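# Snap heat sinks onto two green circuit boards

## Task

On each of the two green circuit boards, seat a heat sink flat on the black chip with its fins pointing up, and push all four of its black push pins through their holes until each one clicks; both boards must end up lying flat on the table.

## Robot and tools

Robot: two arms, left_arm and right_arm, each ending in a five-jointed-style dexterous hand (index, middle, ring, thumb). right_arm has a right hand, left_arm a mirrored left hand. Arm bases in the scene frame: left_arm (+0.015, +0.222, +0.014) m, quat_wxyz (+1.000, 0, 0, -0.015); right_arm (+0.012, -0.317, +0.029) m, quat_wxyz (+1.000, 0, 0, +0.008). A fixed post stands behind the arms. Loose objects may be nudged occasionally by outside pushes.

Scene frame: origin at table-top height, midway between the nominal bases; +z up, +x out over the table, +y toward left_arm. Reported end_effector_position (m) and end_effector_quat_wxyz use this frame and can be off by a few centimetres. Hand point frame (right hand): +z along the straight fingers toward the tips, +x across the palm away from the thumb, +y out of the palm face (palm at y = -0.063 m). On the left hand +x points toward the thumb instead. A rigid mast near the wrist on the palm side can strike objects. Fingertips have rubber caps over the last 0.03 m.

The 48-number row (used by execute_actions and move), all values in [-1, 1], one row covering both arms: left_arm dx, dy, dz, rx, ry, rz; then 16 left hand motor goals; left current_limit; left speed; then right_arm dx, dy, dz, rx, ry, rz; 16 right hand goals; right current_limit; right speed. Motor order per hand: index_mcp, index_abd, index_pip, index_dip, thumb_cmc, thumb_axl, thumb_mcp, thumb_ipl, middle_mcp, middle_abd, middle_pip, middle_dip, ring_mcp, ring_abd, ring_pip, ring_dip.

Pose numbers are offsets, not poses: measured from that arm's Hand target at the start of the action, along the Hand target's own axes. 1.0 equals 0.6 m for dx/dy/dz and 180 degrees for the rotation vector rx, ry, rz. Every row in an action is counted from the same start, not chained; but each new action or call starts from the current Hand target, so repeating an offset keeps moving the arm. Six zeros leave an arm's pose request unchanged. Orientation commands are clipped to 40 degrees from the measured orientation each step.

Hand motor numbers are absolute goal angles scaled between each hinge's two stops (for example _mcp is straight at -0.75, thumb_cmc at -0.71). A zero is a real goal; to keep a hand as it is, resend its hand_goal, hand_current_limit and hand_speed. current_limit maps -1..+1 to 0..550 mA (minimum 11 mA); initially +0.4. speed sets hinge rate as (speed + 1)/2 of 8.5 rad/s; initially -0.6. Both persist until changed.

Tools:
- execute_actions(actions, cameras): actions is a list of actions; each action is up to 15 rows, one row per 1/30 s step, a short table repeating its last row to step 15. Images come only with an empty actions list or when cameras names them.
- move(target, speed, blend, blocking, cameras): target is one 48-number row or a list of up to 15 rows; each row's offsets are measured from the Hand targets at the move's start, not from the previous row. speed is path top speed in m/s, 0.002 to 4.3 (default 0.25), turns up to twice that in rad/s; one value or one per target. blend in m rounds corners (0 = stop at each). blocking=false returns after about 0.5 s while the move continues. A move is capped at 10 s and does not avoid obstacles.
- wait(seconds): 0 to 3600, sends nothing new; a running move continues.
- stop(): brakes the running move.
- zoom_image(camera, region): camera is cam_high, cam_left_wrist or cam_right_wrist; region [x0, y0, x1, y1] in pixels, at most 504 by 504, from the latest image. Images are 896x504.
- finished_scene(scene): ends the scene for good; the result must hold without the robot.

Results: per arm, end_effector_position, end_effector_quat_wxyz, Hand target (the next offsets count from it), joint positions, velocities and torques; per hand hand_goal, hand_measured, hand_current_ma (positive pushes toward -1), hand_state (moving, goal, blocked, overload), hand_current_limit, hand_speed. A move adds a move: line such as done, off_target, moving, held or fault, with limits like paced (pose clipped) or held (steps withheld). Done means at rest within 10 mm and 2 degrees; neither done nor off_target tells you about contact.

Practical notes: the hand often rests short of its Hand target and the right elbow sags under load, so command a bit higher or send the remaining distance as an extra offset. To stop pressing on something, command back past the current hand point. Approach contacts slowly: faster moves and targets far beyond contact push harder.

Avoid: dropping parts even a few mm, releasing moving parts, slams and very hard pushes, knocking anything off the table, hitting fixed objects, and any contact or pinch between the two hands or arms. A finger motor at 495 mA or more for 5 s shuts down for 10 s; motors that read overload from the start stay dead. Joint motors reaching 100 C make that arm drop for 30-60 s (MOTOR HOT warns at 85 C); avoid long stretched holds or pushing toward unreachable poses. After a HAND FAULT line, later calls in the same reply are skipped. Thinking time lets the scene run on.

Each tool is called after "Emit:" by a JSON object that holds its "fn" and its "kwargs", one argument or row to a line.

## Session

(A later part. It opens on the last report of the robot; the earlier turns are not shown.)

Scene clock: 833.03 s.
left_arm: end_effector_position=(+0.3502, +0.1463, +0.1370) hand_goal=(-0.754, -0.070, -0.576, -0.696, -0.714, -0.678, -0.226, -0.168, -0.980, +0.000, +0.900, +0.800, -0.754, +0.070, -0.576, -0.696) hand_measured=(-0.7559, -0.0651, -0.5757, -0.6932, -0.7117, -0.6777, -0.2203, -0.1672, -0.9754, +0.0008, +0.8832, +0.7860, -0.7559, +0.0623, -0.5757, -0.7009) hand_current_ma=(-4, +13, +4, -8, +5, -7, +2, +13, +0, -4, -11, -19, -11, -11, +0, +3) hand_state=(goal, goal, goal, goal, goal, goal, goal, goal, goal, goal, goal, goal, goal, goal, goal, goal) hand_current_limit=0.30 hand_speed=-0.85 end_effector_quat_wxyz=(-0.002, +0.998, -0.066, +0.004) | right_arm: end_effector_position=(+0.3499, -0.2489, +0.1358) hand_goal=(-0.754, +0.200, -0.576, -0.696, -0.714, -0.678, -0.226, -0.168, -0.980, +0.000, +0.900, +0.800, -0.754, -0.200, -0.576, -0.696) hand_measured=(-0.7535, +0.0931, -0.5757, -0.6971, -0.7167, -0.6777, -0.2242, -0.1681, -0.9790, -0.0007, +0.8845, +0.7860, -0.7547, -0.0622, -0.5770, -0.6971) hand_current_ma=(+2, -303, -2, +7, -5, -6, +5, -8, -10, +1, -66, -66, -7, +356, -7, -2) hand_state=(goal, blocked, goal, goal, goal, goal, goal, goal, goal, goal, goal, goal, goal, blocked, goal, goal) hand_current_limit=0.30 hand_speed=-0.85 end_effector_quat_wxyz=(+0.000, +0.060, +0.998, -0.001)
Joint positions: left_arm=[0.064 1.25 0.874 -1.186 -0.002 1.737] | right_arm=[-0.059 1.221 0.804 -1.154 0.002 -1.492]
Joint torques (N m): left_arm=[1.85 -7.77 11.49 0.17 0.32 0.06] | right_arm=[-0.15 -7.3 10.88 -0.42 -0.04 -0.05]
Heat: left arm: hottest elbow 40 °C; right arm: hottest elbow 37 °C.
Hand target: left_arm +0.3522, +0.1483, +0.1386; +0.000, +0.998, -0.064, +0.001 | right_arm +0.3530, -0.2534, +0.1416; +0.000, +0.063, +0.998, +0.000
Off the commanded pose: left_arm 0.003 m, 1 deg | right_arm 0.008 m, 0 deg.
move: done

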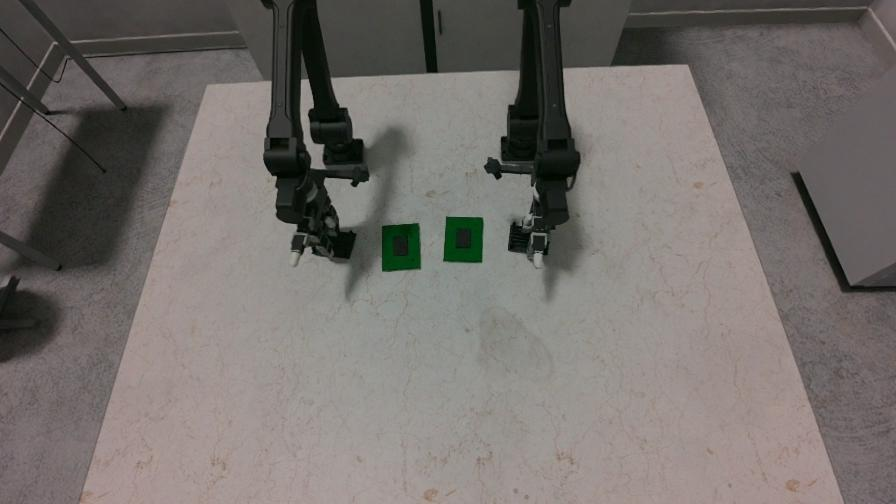

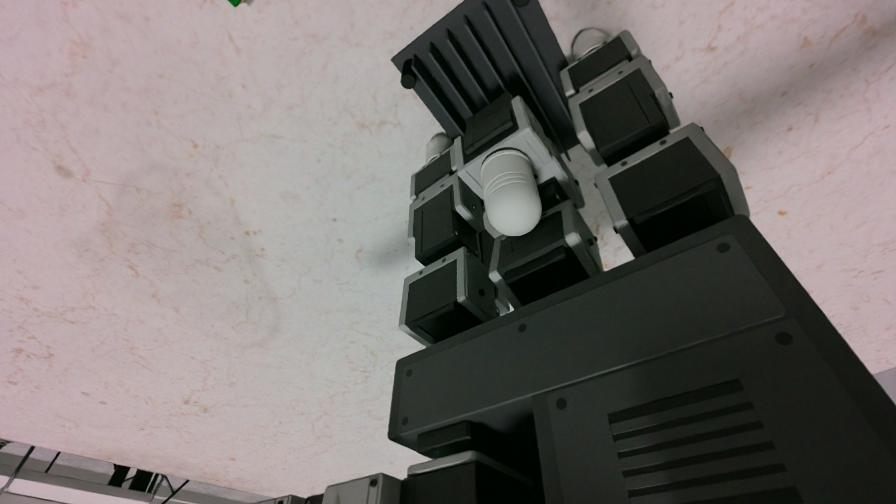

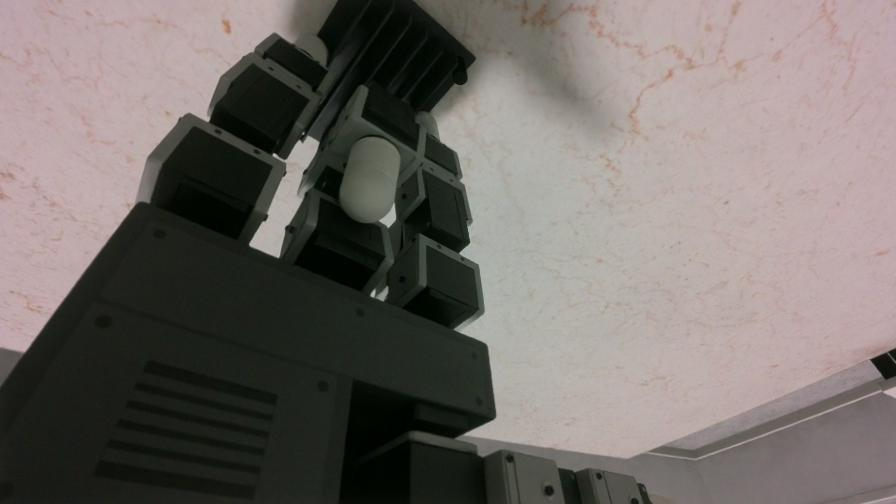

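Emit:
{"fn": "move", "kwargs": {
  "target": [
    [0,0,-0.013,0,0,0,-0.754,-0.07,-0.576,-0.696,-0.714,-0.678,-0.226,-0.168,-0.98,0,0.9,0.8,-0.754,0.07,-0.576,-0.696,0.3,-0.85,0,0,-0.05,0,0,0,-0.754,0.2,-0.576,-0.696,-0.714,-0.678,-0.226,-0.168,-0.98,0,0.9,0.8,-0.754,-0.2,-0.576,-0.696,0.3,-0.85],
    [0,0,-0.013,0,0,0,-0.754,0.13,-0.576,-0.696,-0.714,-0.678,-0.226,-0.168,-0.98,0,0.9,0.8,-0.754,-0.13,-0.576,-0.696,0.3,-0.85,0,0,-0.05,0,0,0,-0.754,0.2,-0.576,-0.696,-0.714,-0.678,-0.226,-0.168,-0.98,0,0.9,0.8,-0.754,-0.2,-0.576,-0.696,0.3,-0.85]
  ],
  "cameras": ["all"],
  "speed": 0.05
}}

Emit:
{"fn": "zoom_image", "kwargs": {
  "camera": "cam_left_wrist",
  "region": [380, 0, 640, 160]
}}

Emit:
{"fn": "zoom_image", "kwargs": {
  "camera": "cam_right_wrist",
  "region": [240, 0, 500, 160]
}}

Emit:
{"fn": "zoom_image", "kwargs": {
  "camera": "cam_high",
  "region": [280, 190, 380, 280]
}}

Scene clock: 846.27 s.
left_arm: end_effector_position=(+0.3452, +0.1461, +0.1369) hand_goal=(-0.754, +0.130, -0.576, -0.696, -0.714, -0.678, -0.226, -0.168, -0.980, +0.000, +0.900, +0.800, -0.754, -0.130, -0.576, -0.696) hand_measured=(-0.7547, -0.0725, -0.5770, -0.7022, -0.7104, -0.6767, -0.2203, -0.1681, -0.9754, +0.0023, +0.8832, +0.7860, -0.7559, +0.0066, -0.5770, -0.7022) hand_current_ma=(-8, -104, +1, -4, +11, +4, +3, +13, -1, -7, -7, -16, -4, +56, +4, +3) hand_state=(goal, blocked, goal, goal, goal, goal, goal, goal, goal, goal, goal, goal, goal, blocked, goal, goal) hand_current_limit=0.30 hand_speed=-0.85 end_effector_quat_wxyz=(-0.001, +0.998, -0.066, -0.006) | right_arm: end_effector_position=(+0.3412, -0.2486, +0.1568) hand_goal=(-0.754, +0.200, -0.576, -0.696, -0.714, -0.678, -0.226, -0.168, -0.980, +0.000, +0.900, +0.800, -0.754, -0.200, -0.576, -0.696) hand_measured=(-0.7535, +0.1898, -0.5744, -0.6971, -0.7167, -0.6777, -0.2232, -0.1681, -0.9790, +0.0008, +0.8845, +0.7860, -0.7547, -0.1926, -0.5770, -0.6958) hand_current_ma=(-4, -29, -1, +5, +0, -4, +5, -8, -2, -4, -73, -60, -8, +24, -15, -2) hand_state=(goal, goal, goal, goal, goal, goal, goal, goal, goal, goal, goal, goal, goal, goal, goal, goal) hand_current_limit=0.30 hand_speed=-0.85 end_effector_quat_wxyz=(-0.014, +0.060, +0.998, -0.001)
Joint positions: left_arm=[0.064 1.25 0.874 -1.206 -0.002 1.737] | right_arm=[-0.059 1.191 0.841 -1.249 0.002 -1.492]
Joint torques (N m): left_arm=[1.73 -8.18 12.57 0.28 0.25 -0.06] | right_arm=[-0.03 -7.24 12.77 -0.28 -0.03 -0.05]
Heat: left arm: hottest elbow 41 °C; right arm: hottest elbow 38 °C.
Hand target: left_arm +0.3523, +0.1483, +0.1464; +0.000, +0.998, -0.064, +0.001 | right_arm +0.3531, -0.2533, +0.1716; +0.000, +0.063, +0.998, +0.000
Off the commanded pose: left_arm 0.012 m, 1 deg | right_arm 0.020 m, 2 deg.
move: off_target (left_arm, right_arm); target 2's new numbers were sent with left_arm's hand 0.012 m and 1 deg from that target

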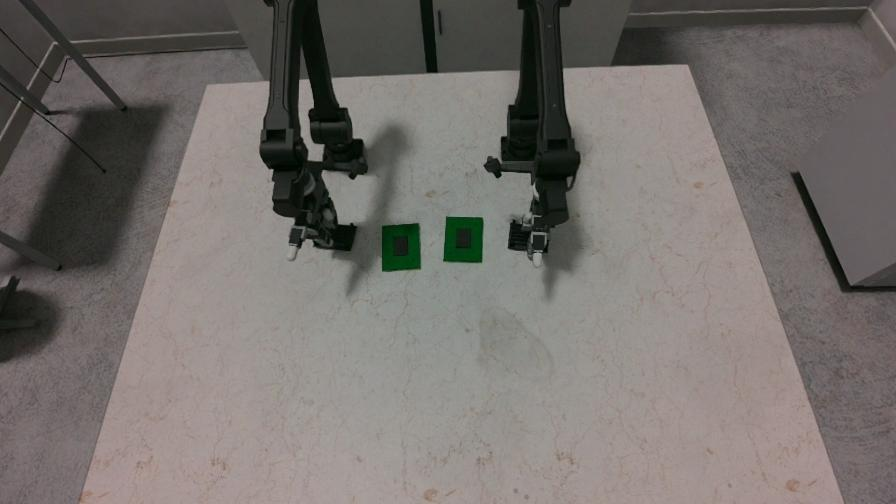

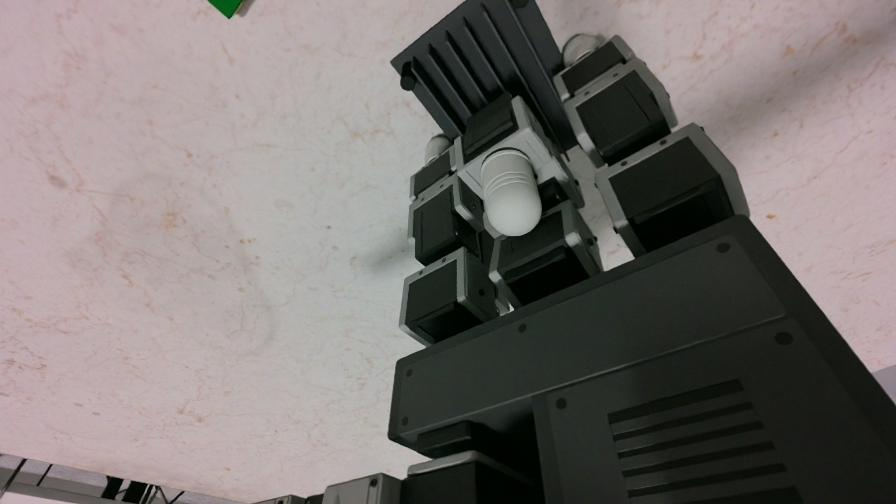

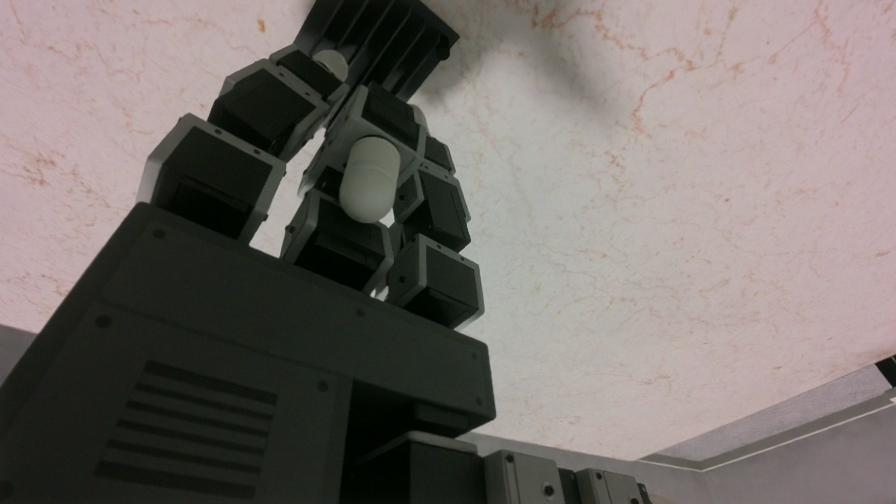

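Scaled by 1.938 from the camera's image (finer frame: 1280x720).

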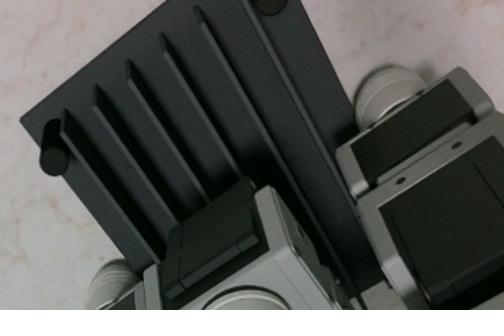

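Scaled by 1.938 from the camera's image (finer frame: 1280x720).

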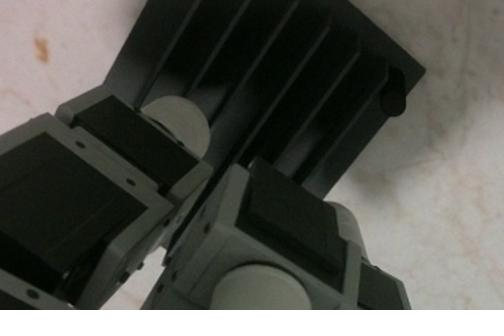

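Scaled by 5.040 from the camera's image (finer frame: 1280x720).

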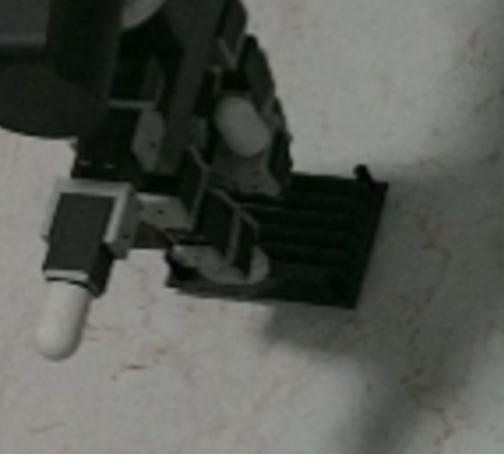

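Emit:
{"fn": "move", "kwargs": {
  "target": [
    [0,0,0,0,0,0,-0.754,-0.1,-0.576,-0.696,-0.714,-0.678,-0.226,-0.168,-0.98,0,0.9,0.8,-0.754,0.1,-0.576,-0.696,0.3,-0.6,0,0,-0.02,0,0,0,-0.754,0.2,-0.576,-0.696,-0.714,-0.678,-0.226,-0.168,-0.98,0,0.9,0.8,-0.754,-0.2,-0.576,-0.696,0.3,-0.6],
    [0,0,0.02,0,0,0,-0.754,-0.1,-0.576,-0.696,-0.714,-0.678,-0.226,-0.168,-0.98,0,0.9,0.8,-0.754,0.1,-0.576,-0.696,0.3,-0.6,0,0,-0.02,0,0,0,-0.754,-0.1,-0.576,-0.696,-0.714,-0.678,-0.226,-0.168,-0.98,0,0.9,0.8,-0.754,0.1,-0.576,-0.696,0.3,-0.6]
  ],
  "cameras": ["all"],
  "speed": 0.05
}}

Emit:
{"fn": "zoom_image", "kwargs": {
  "camera": "cam_left_wrist",
  "region": [380, 0, 640, 160]
}}

Emit:
{"fn": "zoom_image", "kwargs": {
  "camera": "cam_right_wrist",
  "region": [240, 0, 500, 160]
}}

Emit:
{"fn": "zoom_image", "kwargs": {
  "camera": "cam_high",
  "region": [280, 190, 380, 280]
}}

Emit:
{"fn": "zoom_image", "kwargs": {
  "camera": "cam_high",
  "region": [480, 190, 580, 280]
}}

Scene clock: 880.67 s.
left_arm: end_effector_position=(+0.3478, +0.1462, +0.1369) hand_goal=(-0.754, -0.100, -0.576, -0.696, -0.714, -0.678, -0.226, -0.168, -0.980, +0.000, +0.900, +0.800, -0.754, +0.100, -0.576, -0.696) hand_measured=(-0.7547, -0.0930, -0.5757, -0.7022, -0.7129, -0.6777, -0.2203, -0.1672, -0.9754, +0.0008, +0.8832, +0.7860, -0.7571, +0.0916, -0.5757, -0.7022) hand_current_ma=(-13, +7, -2, -11, +2, +4, +15, +12, +0, -3, -4, -13, -6, -3, -5, +2) hand_state=(goal, goal, goal, goal, goal, goal, goal, goal, goal, goal, goal, goal, goal, goal, goal, goal) hand_current_limit=0.30 hand_speed=-0.60 end_effector_quat_wxyz=(-0.001, +0.998, -0.066, +0.000) | right_arm: end_effector_position=(+0.3405, -0.2485, +0.1662) hand_goal=(-0.754, -0.100, -0.576, -0.696, -0.714, -0.678, -0.226, -0.168, -0.980, +0.000, +0.900, +0.800, -0.754, +0.100, -0.576, -0.696) hand_measured=(-0.7535, -0.0988, -0.5744, -0.6971, -0.7167, -0.6777, -0.2242, -0.1672, -0.9790, -0.0007, +0.8845, +0.7860, -0.7547, +0.1004, -0.5770, -0.6971) hand_current_ma=(+3, +1, +0, +4, -2, -11, +8, -14, -3, +1, -75, -56, +3, +3, -10, -1) hand_state=(goal, goal, goal, goal, goal, goal, goal, goal, goal, goal, goal, goal, goal, goal, goal, goal) hand_current_limit=0.30 hand_speed=-0.60 end_effector_quat_wxyz=(-0.018, +0.060, +0.998, -0.001)
Joint positions: left_arm=[0.064 1.25 0.874 -1.196 -0.002 1.737] | right_arm=[-0.059 1.184 0.862 -1.284 0.002 -1.492]
Joint torques (N m): left_arm=[0.67 -6.42 10.67 0.92 0.22 -0.01] | right_arm=[-0.21 -7.47 13.11 -0.27 -0.03 -0.04]
Heat: left arm: hottest elbow 43 °C; right arm: hottest elbow 43 °C.
Hand target: left_arm +0.3522, +0.1483, +0.1344; +0.000, +0.998, -0.064, +0.000 | right_arm +0.3531, -0.2533, +0.1836; +0.000, +0.063, +0.998, +0.000
Off the commanded pose: left_arm 0.006 m, 0 deg | right_arm 0.022 m, 2 deg.
move: off_target (right_arm); target 2's new numbers were sent with right_arm's hand 0.022 m and 2 deg from that target

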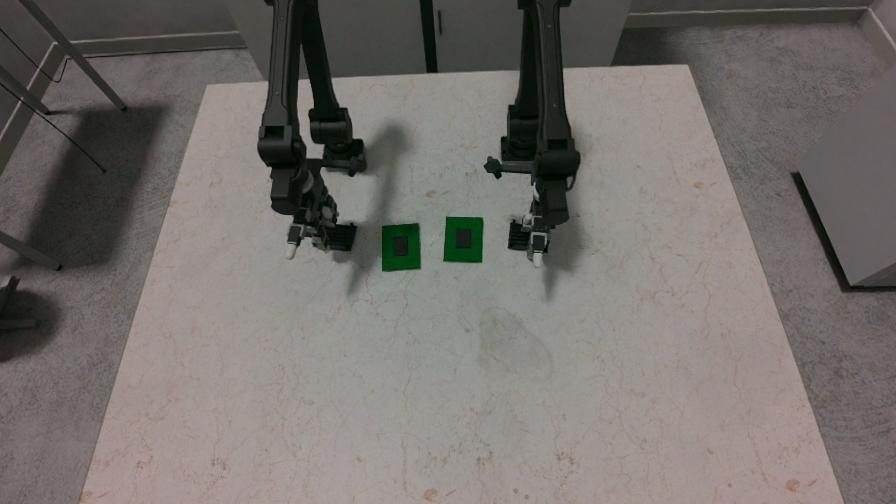

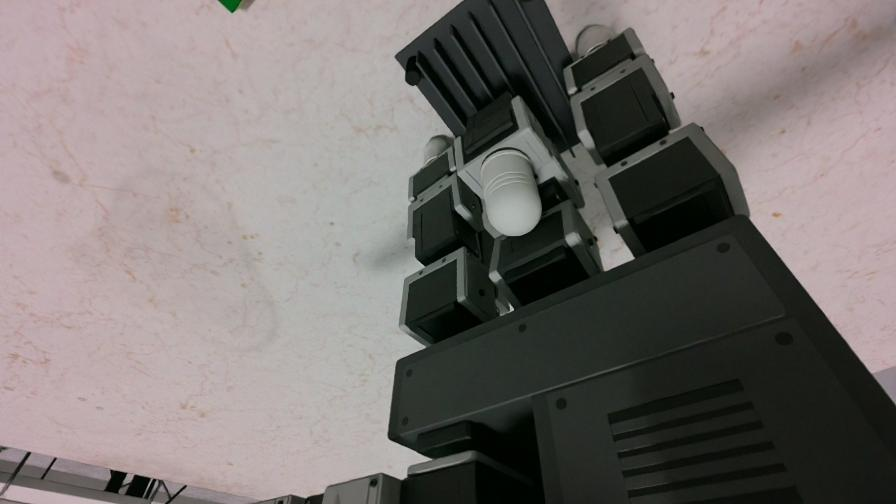

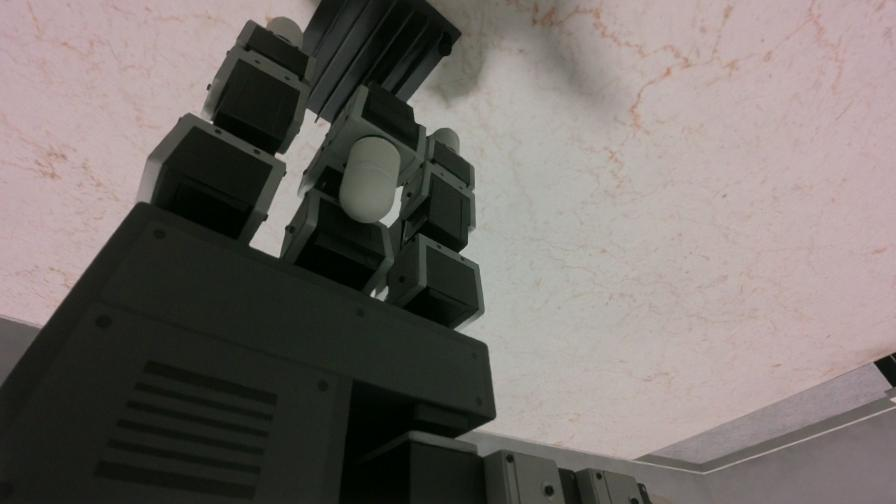

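Scaled by 1.938 from the camera's image (finer frame: 1280x720).

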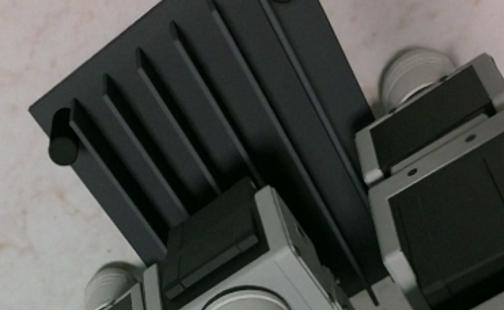

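Scaled by 1.938 from the camera's image (finer frame: 1280x720).

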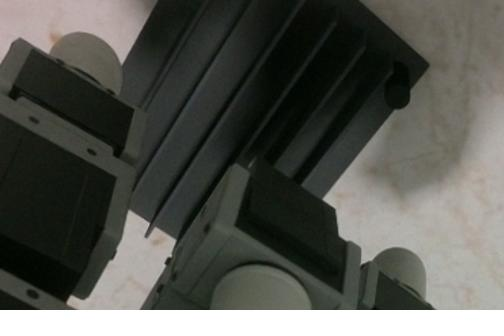

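Scaled by 5.040 from the camera's image (finer frame: 1280x720).

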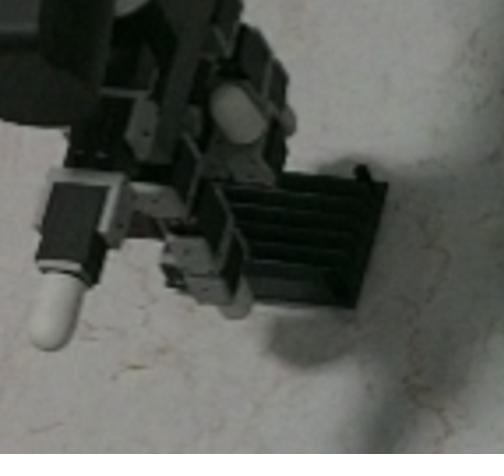

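Scaled by 5.040 from the camera's image (finer frame: 1280x720).

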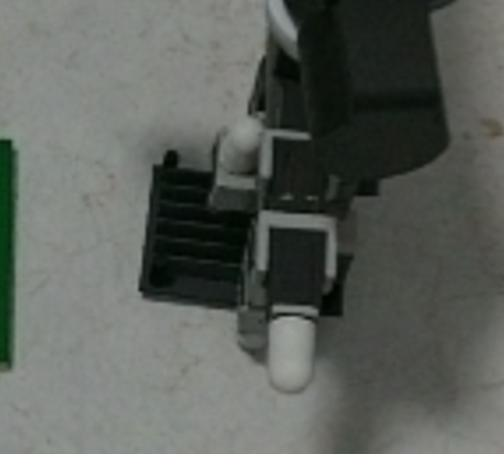

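Emit:
{"fn": "move", "kwargs": {
  "target": [0.005,0,0.03,0,0,0,-0.754,-0.1,-0.576,-0.696,-0.714,-0.678,-0.226,-0.168,-0.98,0,0.9,0.8,-0.754,0.1,-0.576,-0.696,0.3,-0.6,0,0,0.06,0,0,0,-0.754,-0.1,-0.576,-0.696,-0.714,-0.678,-0.226,-0.168,-0.98,0,0.9,0.8,-0.754,0.1,-0.576,-0.696,0.3,-0.6],
  "cameras": ["all"],
  "speed": 0.03
}}

Emit:
{"fn": "zoom_image", "kwargs": {
  "camera": "cam_left_wrist",
  "region": [380, 0, 640, 160]
}}

Emit:
{"fn": "zoom_image", "kwargs": {
  "camera": "cam_right_wrist",
  "region": [240, 0, 500, 160]
}}

Scene clock: 892.00 s.
left_arm: end_effector_position=(+0.3552, +0.1465, +0.1334) hand_goal=(-0.754, -0.100, -0.576, -0.696, -0.714, -0.678, -0.226, -0.168, -0.980, +0.000, +0.900, +0.800, -0.754, +0.100, -0.576, -0.696) hand_measured=(-0.7547, -0.0358, -0.5757, -0.6945, -0.7117, -0.6767, -0.2203, -0.1681, -0.9754, +0.0008, +0.8832, +0.7860, -0.7547, +0.1224, -0.5770, -0.7022) hand_current_ma=(+2, +23, +2, -8, -1, +3, +12, +3, +6, -10, +0, -6, -9, -3, -2, +5) hand_state=(goal, blocked, goal, goal, goal, goal, goal, goal, goal, goal, goal, goal, goal, blocked, goal, goal) hand_current_limit=0.30 hand_speed=-0.60 end_effector_quat_wxyz=(-0.003, +0.998, -0.066, +0.014) | right_arm: end_effector_position=(+0.3531, -0.2491, +0.1552) hand_goal=(-0.754, -0.100, -0.576, -0.696, -0.714, -0.678, -0.226, -0.168, -0.980, +0.000, +0.900, +0.800, -0.754, +0.100, -0.576, -0.696) hand_measured=(-0.7535, -0.0988, -0.5744, -0.6971, -0.7154, -0.6767, -0.2242, -0.1681, -0.9790, -0.0007, +0.8845, +0.7860, -0.7547, +0.1004, -0.5770, -0.6971) hand_current_ma=(-1, +5, +7, -2, +3, -8, +3, -4, -6, -2, -75, -56, -2, -4, -4, -6) hand_state=(goal, goal, goal, goal, goal, goal, goal, goal, goal, goal, goal, goal, goal, goal, goal, goal) hand_current_limit=0.30 hand_speed=-0.60 end_effector_quat_wxyz=(+0.007, +0.060, +0.998, -0.001)
Joint positions: left_arm=[0.064 1.256 0.868 -1.155 -0.002 1.737] | right_arm=[-0.059 1.198 0.839 -1.198 0.002 -1.492]
Joint torques (N m): left_arm=[1.14 -4.07 9.25 1.52 0.28 -0.09] | right_arm=[-0.21 -6.01 9.14 0.61 -0.05 -0.05]
Heat: left arm: hottest elbow 42 °C; right arm: hottest elbow 44 °C.
Hand target: left_arm +0.3552, +0.1479, +0.1163; +0.000, +0.998, -0.064, +0.001 | right_arm +0.3531, -0.2534, +0.1475; +0.000, +0.063, +0.998, +0.000
Off the commanded pose: left_arm 0.017 m, 2 deg | right_arm 0.009 m, 1 deg.
move: off_target (left_arm)

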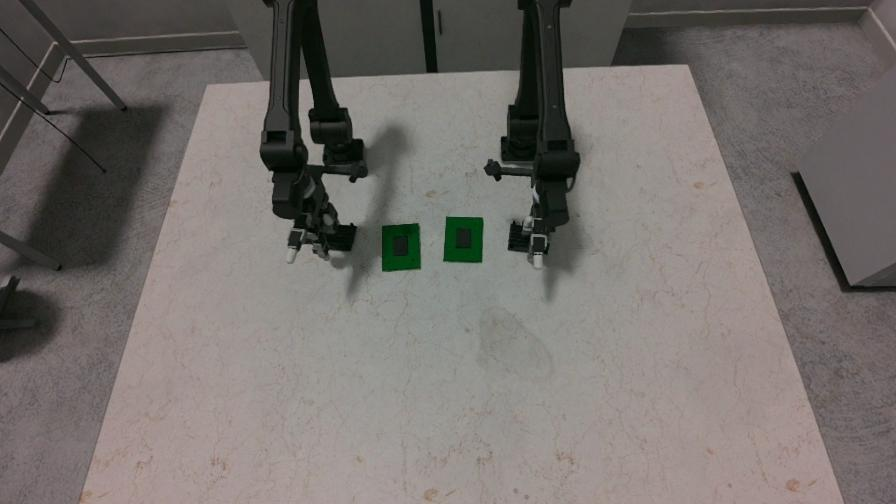

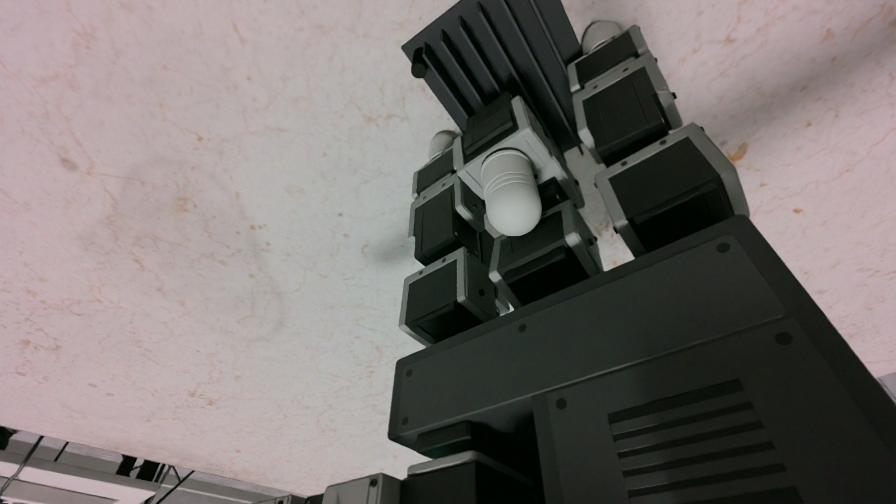

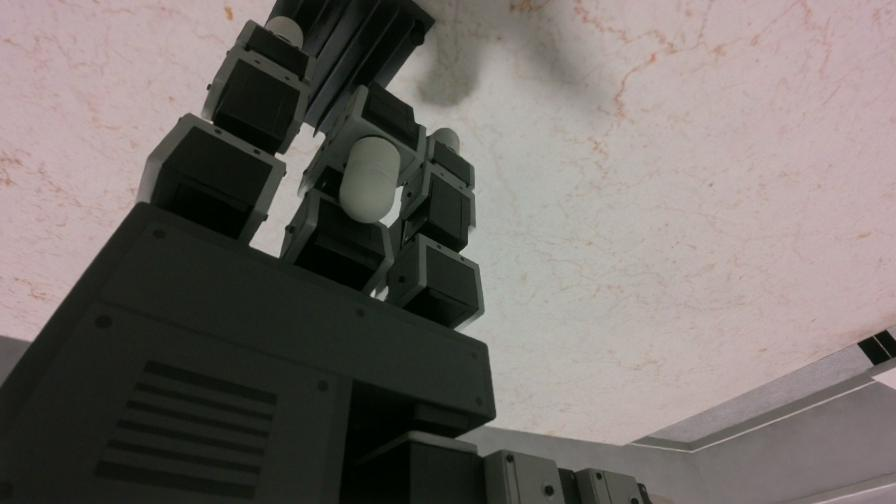

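Scaled by 1.938 from the camera's image (finer frame: 1280x720).

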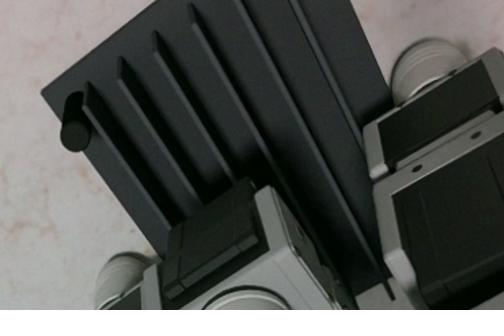

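Scaled by 1.938 from the camera's image (finer frame: 1280x720).

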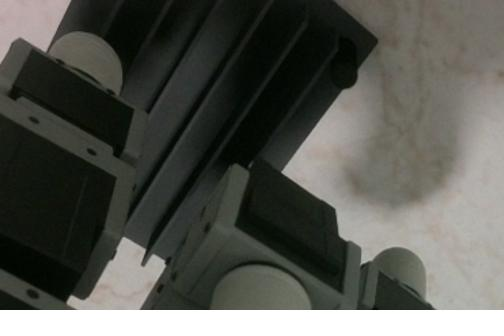

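Emit:
{"fn": "move", "kwargs": {
  "target": [0.0083,-0.001,-0.068,0,0,0,-0.754,-0.1,-0.576,-0.696,-0.714,-0.678,-0.226,-0.168,-0.98,0,0.9,0.8,-0.754,0.1,-0.576,-0.696,0.3,-0.6,0.0281,-0.0035,0,0,0,0,-0.754,-0.1,-0.576,-0.696,-0.714,-0.678,-0.226,-0.168,-0.98,0,0.9,0.8,-0.754,0.1,-0.576,-0.696,0.3,-0.6],
  "cameras": ["all"],
  "speed": 0.03
}}

Emit:
{"fn": "zoom_image", "kwargs": {
  "camera": "cam_left_wrist",
  "region": [380, 0, 640, 160]
}}

Emit:
{"fn": "zoom_image", "kwargs": {
  "camera": "cam_right_wrist",
  "region": [240, 0, 500, 160]
}}

Scene clock: 945.73 s.
left_arm: end_effector_position=(+0.3468, +0.1461, +0.1438) hand_goal=(-0.754, -0.100, -0.576, -0.696, -0.714, -0.678, -0.226, -0.168, -0.980, +0.000, +0.900, +0.800, -0.754, +0.100, -0.576, -0.696) hand_measured=(-0.7547, -0.1106, -0.5821, -0.7009, -0.7117, -0.6777, -0.2203, -0.1672, -0.9742, +0.0008, +0.8832, +0.7860, -0.7547, +0.1048, -0.5770, -0.7022) hand_current_ma=(-11, +1, +2, -3, +14, -2, +0, +14, -12, -3, -5, -7, -12, -3, +4, +3) hand_state=(goal, goal, goal, goal, goal, goal, goal, goal, goal, goal, goal, goal, goal, goal, goal, goal) hand_current_limit=0.30 hand_speed=-0.60 end_effector_quat_wxyz=(+0.000, +0.998, -0.066, -0.012) | right_arm: end_effector_position=(+0.3391, -0.2493, +0.1484) hand_goal=(-0.754, -0.100, -0.576, -0.696, -0.714, -0.678, -0.226, -0.168, -0.980, +0.000, +0.900, +0.800, -0.754, +0.100, -0.576, -0.696) hand_measured=(-0.7535, -0.0988, -0.5744, -0.6971, -0.7154, -0.6777, -0.2232, -0.1672, -0.9790, +0.0008, +0.8832, +0.7860, -0.7547, +0.1004, -0.5770, -0.6971) hand_current_ma=(+6, +11, -1, -2, +2, -10, +0, -5, -10, -1, -72, -59, -2, -5, -5, -6) hand_state=(goal, goal, goal, goal, goal, goal, goal, goal, goal, goal, goal, goal, goal, goal, goal, goal) hand_current_limit=0.30 hand_speed=-0.60 end_effector_quat_wxyz=(+0.000, +0.060, +0.998, -0.001)
Joint positions: left_arm=[0.064 1.256 0.898 -1.237 -0.002 1.737] | right_arm=[-0.061 1.174 0.802 -1.198 0.002 -1.495]
Joint torques (N m): left_arm=[0.67 -7 13.97 0.02 0.23 -0.07] | right_arm=[-0.21 -7.47 8.96 0.13 -0.04 -0.04]
Heat: left arm: hottest elbow 41 °C; right arm: hottest elbow 39 °C.
Hand target: left_arm +0.3602, +0.1478, +0.1572; +0.000, +0.998, -0.064, +0.000 | right_arm +0.3361, -0.2534, +0.1476; +0.000, +0.063, +0.998, +0.000
Off the commanded pose: left_arm 0.019 m, 1 deg | right_arm 0.005 m, 0 deg.
move: off_target (left_arm)

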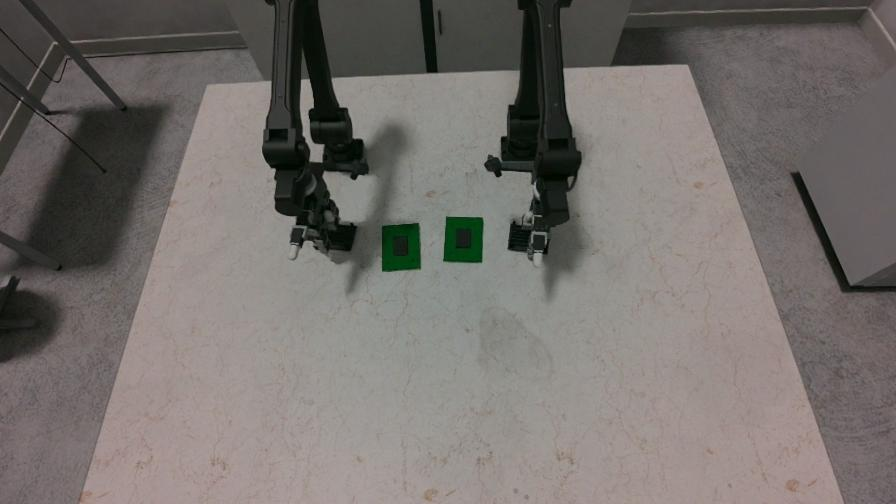

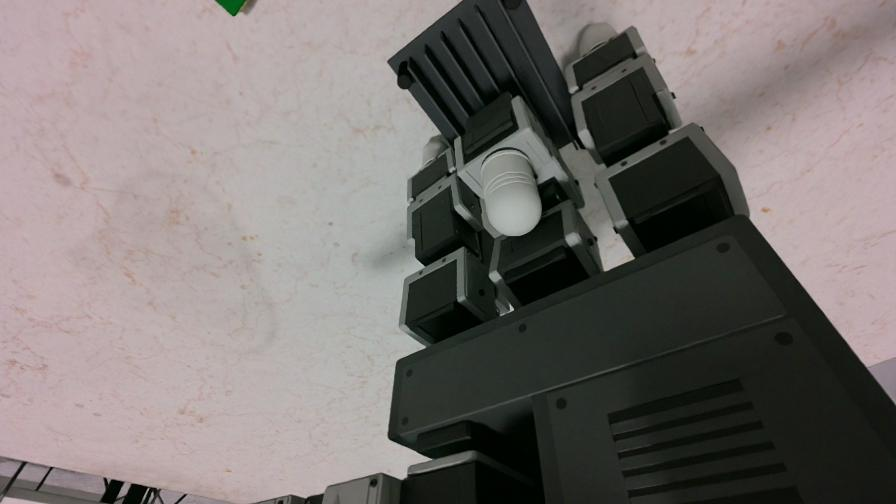

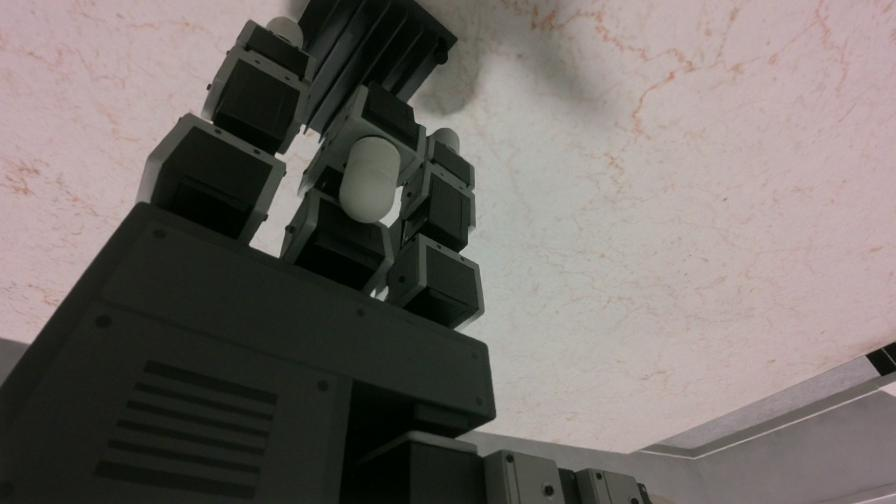

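Scaled by 1.938 from the camera's image (finer frame: 1280x720).

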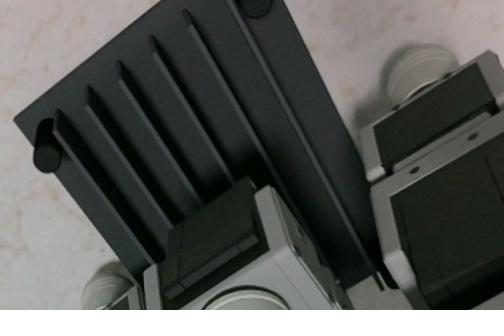

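Scaled by 1.938 from the camera's image (finer frame: 1280x720).

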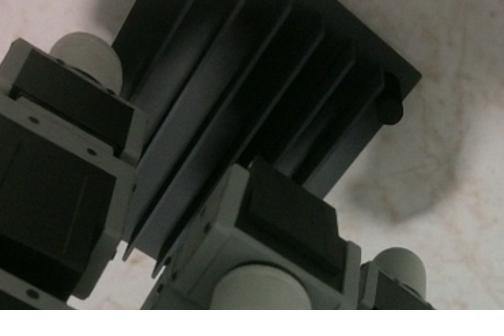

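Emit:
{"fn": "move", "kwargs": {
  "target": [0,0,0,0,0,0,-0.754,0.15,-0.576,-0.696,-0.714,-0.678,-0.226,-0.168,-0.98,0,0.9,0.8,-0.754,-0.15,-0.576,-0.696,0.3,-0.85,0.0132,-0.0017,0.045,0,0,0,-0.754,-0.1,-0.576,-0.696,-0.714,-0.678,-0.226,-0.168,-0.98,0,0.9,0.8,-0.754,0.1,-0.576,-0.696,0.3,-0.6],
  "cameras": ["all"],
  "speed": 0.03
}}

Emit:
{"fn": "zoom_image", "kwargs": {
  "camera": "cam_left_wrist",
  "region": [380, 0, 640, 160]
}}

Emit:
{"fn": "zoom_image", "kwargs": {
  "camera": "cam_right_wrist",
  "region": [240, 0, 500, 160]
}}

Scene clock: 968.20 s.
left_arm: end_effector_position=(+0.3491, +0.1462, +0.1460) hand_goal=(-0.754, +0.150, -0.576, -0.696, -0.714, -0.678, -0.226, -0.168, -0.980, +0.000, +0.900, +0.800, -0.754, -0.150, -0.576, -0.696) hand_measured=(-0.7535, +0.0125, -0.5744, -0.7022, -0.7117, -0.6777, -0.2193, -0.1672, -0.9754, +0.0008, +0.8832, +0.7872, -0.7547, -0.0769, -0.5770, -0.7034) hand_current_ma=(-7, -51, +5, -14, +12, -4, +7, +6, -1, -2, -2, -8, -6, +25, -2, +3) hand_state=(goal, blocked, goal, goal, goal, goal, goal, goal, goal, goal, goal, goal, goal, blocked, goal, goal) hand_current_limit=0.30 hand_speed=-0.85 end_effector_quat_wxyz=(+0.000, +0.998, -0.066, -0.009) | right_arm: end_effector_position=(+0.3286, -0.2490, +0.1241) hand_goal=(-0.754, -0.100, -0.576, -0.696, -0.714, -0.678, -0.226, -0.168, -0.980, +0.000, +0.900, +0.800, -0.754, +0.100, -0.576, -0.696) hand_measured=(-0.7535, -0.0988, -0.5757, -0.6971, -0.7154, -0.6777, -0.2232, -0.1681, -0.9790, -0.0007, +0.8845, +0.7860, -0.7547, +0.1004, -0.5770, -0.6971) hand_current_ma=(-1, +7, +8, -6, +7, +0, +5, -10, -11, +4, -74, -65, -6, +0, -17, -1) hand_state=(goal, goal, goal, goal, goal, goal, goal, goal, goal, goal, goal, goal, goal, goal, goal, goal) hand_current_limit=0.30 hand_speed=-0.60 end_effector_quat_wxyz=(+0.001, +0.060, +0.998, -0.001)
Joint positions: left_arm=[0.064 1.256 0.905 -1.237 -0.002 1.737] | right_arm=[-0.062 1.174 0.733 -1.129 0.002 -1.497]
Joint torques (N m): left_arm=[0.21 -7.06 13.56 0.1 0.27 -0.03] | right_arm=[-0.26 -6.24 8.75 0.44 -0.04 -0.04]
Heat: left arm: hottest elbow 41 °C; right arm: hottest elbow 40 °C.
Hand target: left_arm +0.3601, +0.1478, +0.1571; +0.000, +0.998, -0.064, +0.000 | right_arm +0.3281, -0.2533, +0.1205; +0.000, +0.063, +0.998, +0.000
Off the commanded pose: left_arm 0.016 m, 1 deg | right_arm 0.006 m, 0 deg.
move: done

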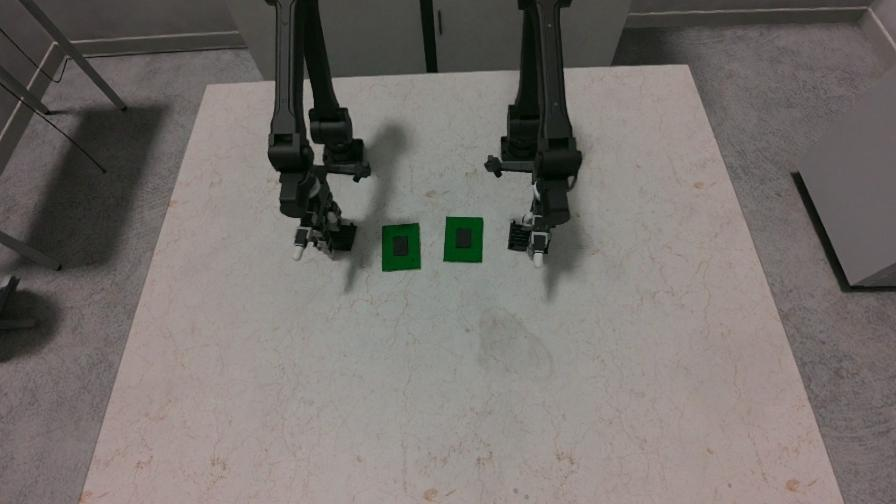

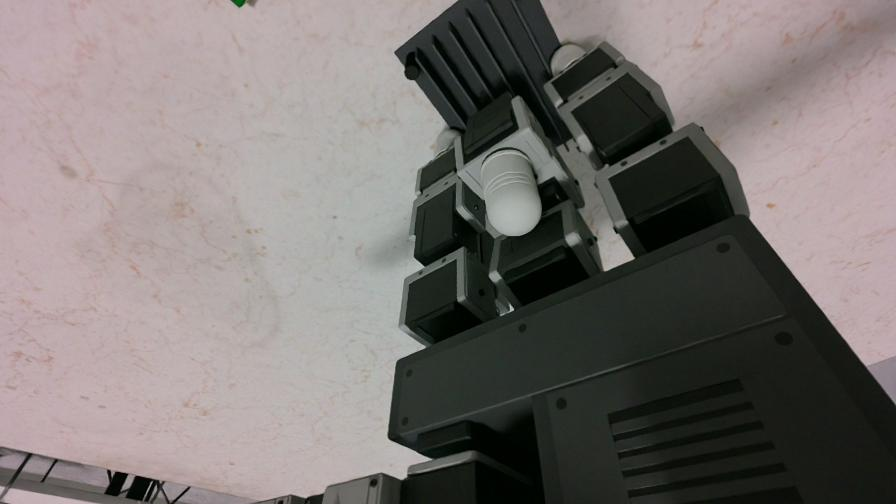

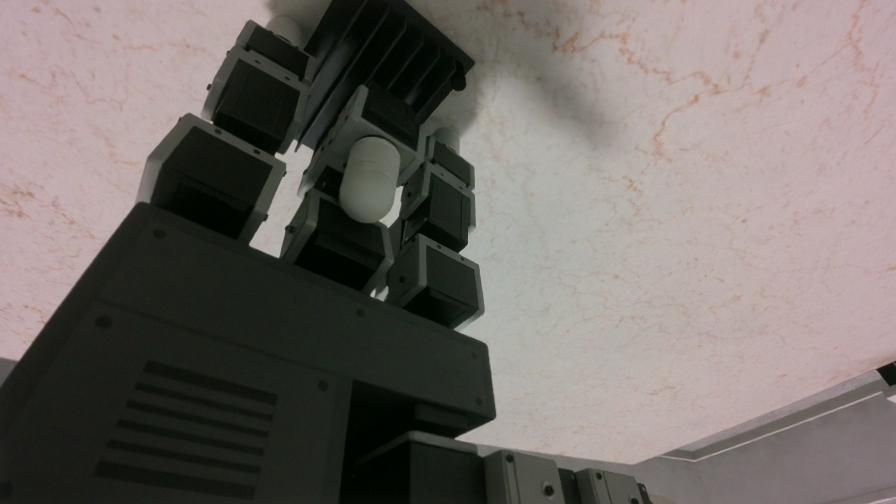

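Scaled by 1.938 from the camera's image (finer frame: 1280x720).

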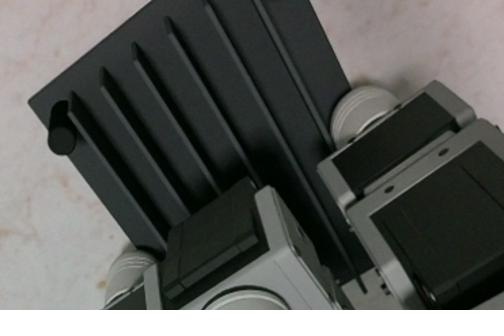

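Scaled by 1.938 from the camera's image (finer frame: 1280x720).

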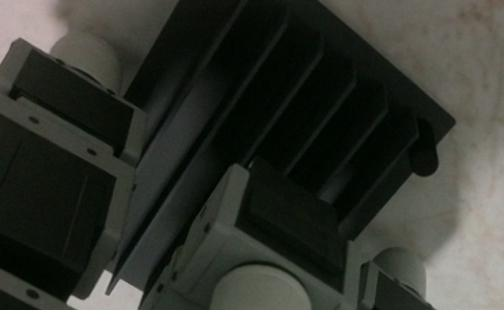

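Emit:
{"fn": "move", "kwargs": {
  "target": [0,0,0,0,0,0,-0.754,0.22,-0.576,-0.696,-0.714,-0.678,-0.226,-0.168,-0.98,0,0.9,0.8,-0.754,-0.22,-0.576,-0.696,0.4,-0.85,0,0,0.018,0,0,0,-0.754,-0.1,-0.576,-0.696,-0.714,-0.678,-0.226,-0.168,-0.98,0,0.9,0.8,-0.754,0.1,-0.576,-0.696,0.3,-0.6],
  "cameras": ["all"],
  "speed": 0.03
}}

Emit:
{"fn": "zoom_image", "kwargs": {
  "camera": "cam_left_wrist",
  "region": [380, 0, 640, 160]
}}

Emit:
{"fn": "zoom_image", "kwargs": {
  "camera": "cam_right_wrist",
  "region": [240, 0, 500, 160]
}}

Scene clock: 980.90 s.
left_arm: end_effector_position=(+0.3491, +0.1462, +0.1460) hand_goal=(-0.754, +0.220, -0.576, -0.696, -0.714, -0.678, -0.226, -0.168, -0.980, +0.000, +0.900, +0.800, -0.754, -0.220, -0.576, -0.696) hand_measured=(-0.7547, +0.0184, -0.5757, -0.7009, -0.7117, -0.6767, -0.2193, -0.1672, -0.9766, +0.0008, +0.8820, +0.7847, -0.7559, -0.0754, -0.5770, -0.7022) hand_current_ma=(-4, -106, -7, -1, +10, -6, +10, +1, -1, -5, +9, -11, -3, +66, +6, +2) hand_state=(goal, blocked, goal, goal, goal, goal, goal, goal, goal, goal, goal, goal, goal, blocked, goal, goal) hand_current_limit=0.40 hand_speed=-0.85 end_effector_quat_wxyz=(+0.000, +0.998, -0.066, -0.009) | right_arm: end_effector_position=(+0.3299, -0.2491, +0.1206) hand_goal=(-0.754, -0.100, -0.576, -0.696, -0.714, -0.678, -0.226, -0.168, -0.980, +0.000, +0.900, +0.800, -0.754, +0.100, -0.576, -0.696) hand_measured=(-0.7535, -0.0988, -0.5744, -0.6971, -0.7167, -0.6777, -0.2232, -0.1672, -0.9790, -0.0007, +0.8845, +0.7860, -0.7547, +0.1165, -0.5821, -0.7009) hand_current_ma=(+4, +6, +0, +2, -1, -7, +9, -3, -5, -1, -66, -52, -7, +48, -31, -20) hand_state=(goal, goal, goal, goal, goal, goal, goal, goal, goal, goal, goal, goal, goal, goal, goal, goal) hand_current_limit=0.30 hand_speed=-0.60 end_effector_quat_wxyz=(+0.007, +0.060, +0.998, -0.001)
Joint positions: left_arm=[0.064 1.256 0.905 -1.237 -0.002 1.737] | right_arm=[-0.062 1.174 0.722 -1.104 0.002 -1.497]
Joint torques (N m): left_arm=[1.96 -6.89 13.41 0.29 0.21 -0.09] | right_arm=[-0.21 -5.01 8.03 0.98 -0.03 -0.05]
Heat: left arm: hottest elbow 42 °C; right arm: hottest elbow 39 °C.
Hand target: left_arm +0.3601, +0.1478, +0.1571; +0.000, +0.998, -0.064, +0.000 | right_arm +0.3280, -0.2534, +0.1097; +0.000, +0.063, +0.998, +0.000
Off the commanded pose: left_arm 0.016 m, 1 deg | right_arm 0.012 m, 1 deg.
move: off_target (right_arm)

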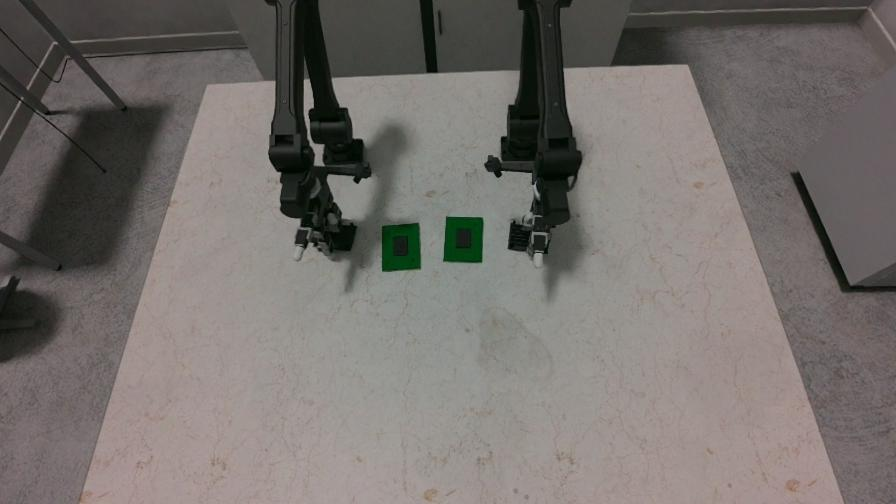

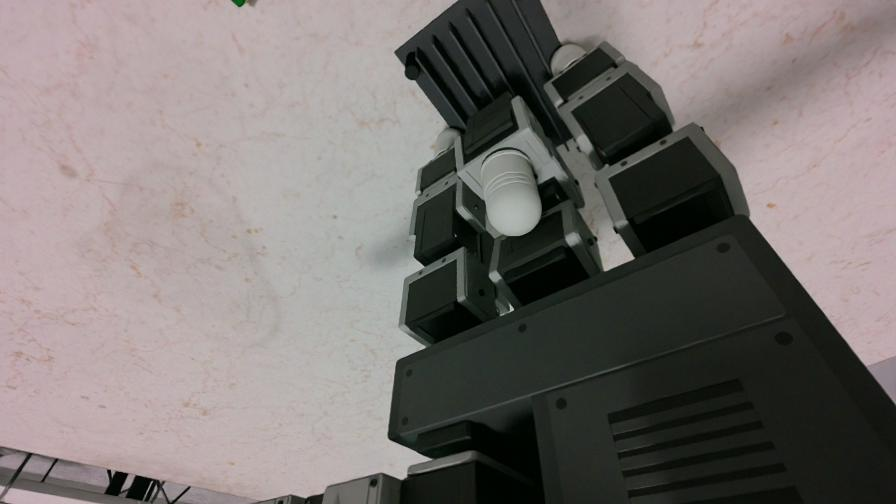

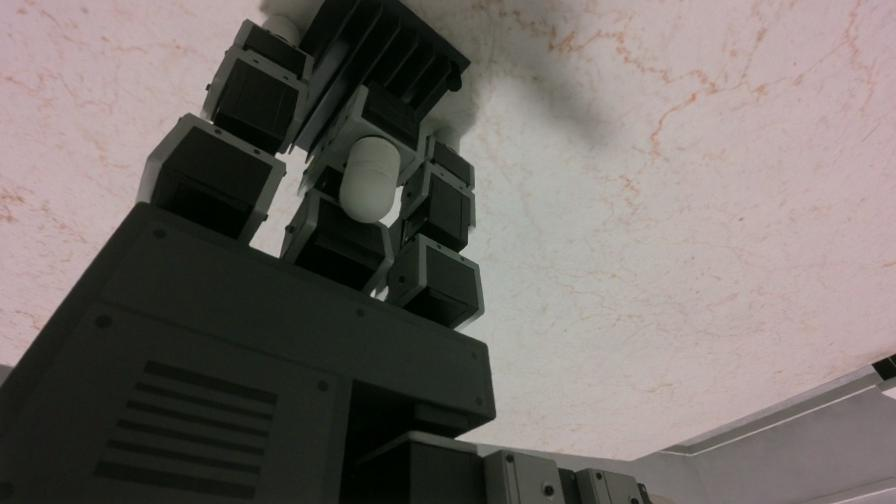

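Scaled by 1.938 from the camera's image (finer frame: 1280x720).

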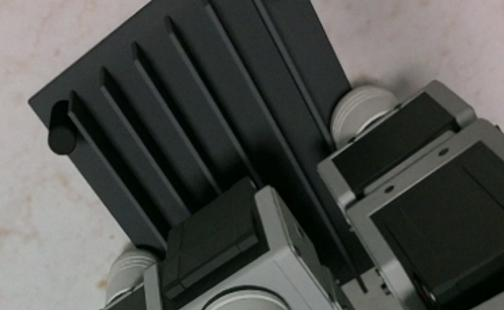

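Scaled by 1.938 from the camera's image (finer frame: 1280x720).

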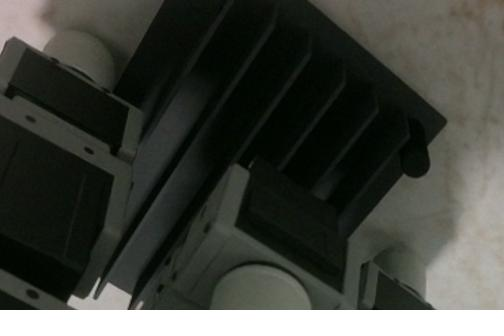

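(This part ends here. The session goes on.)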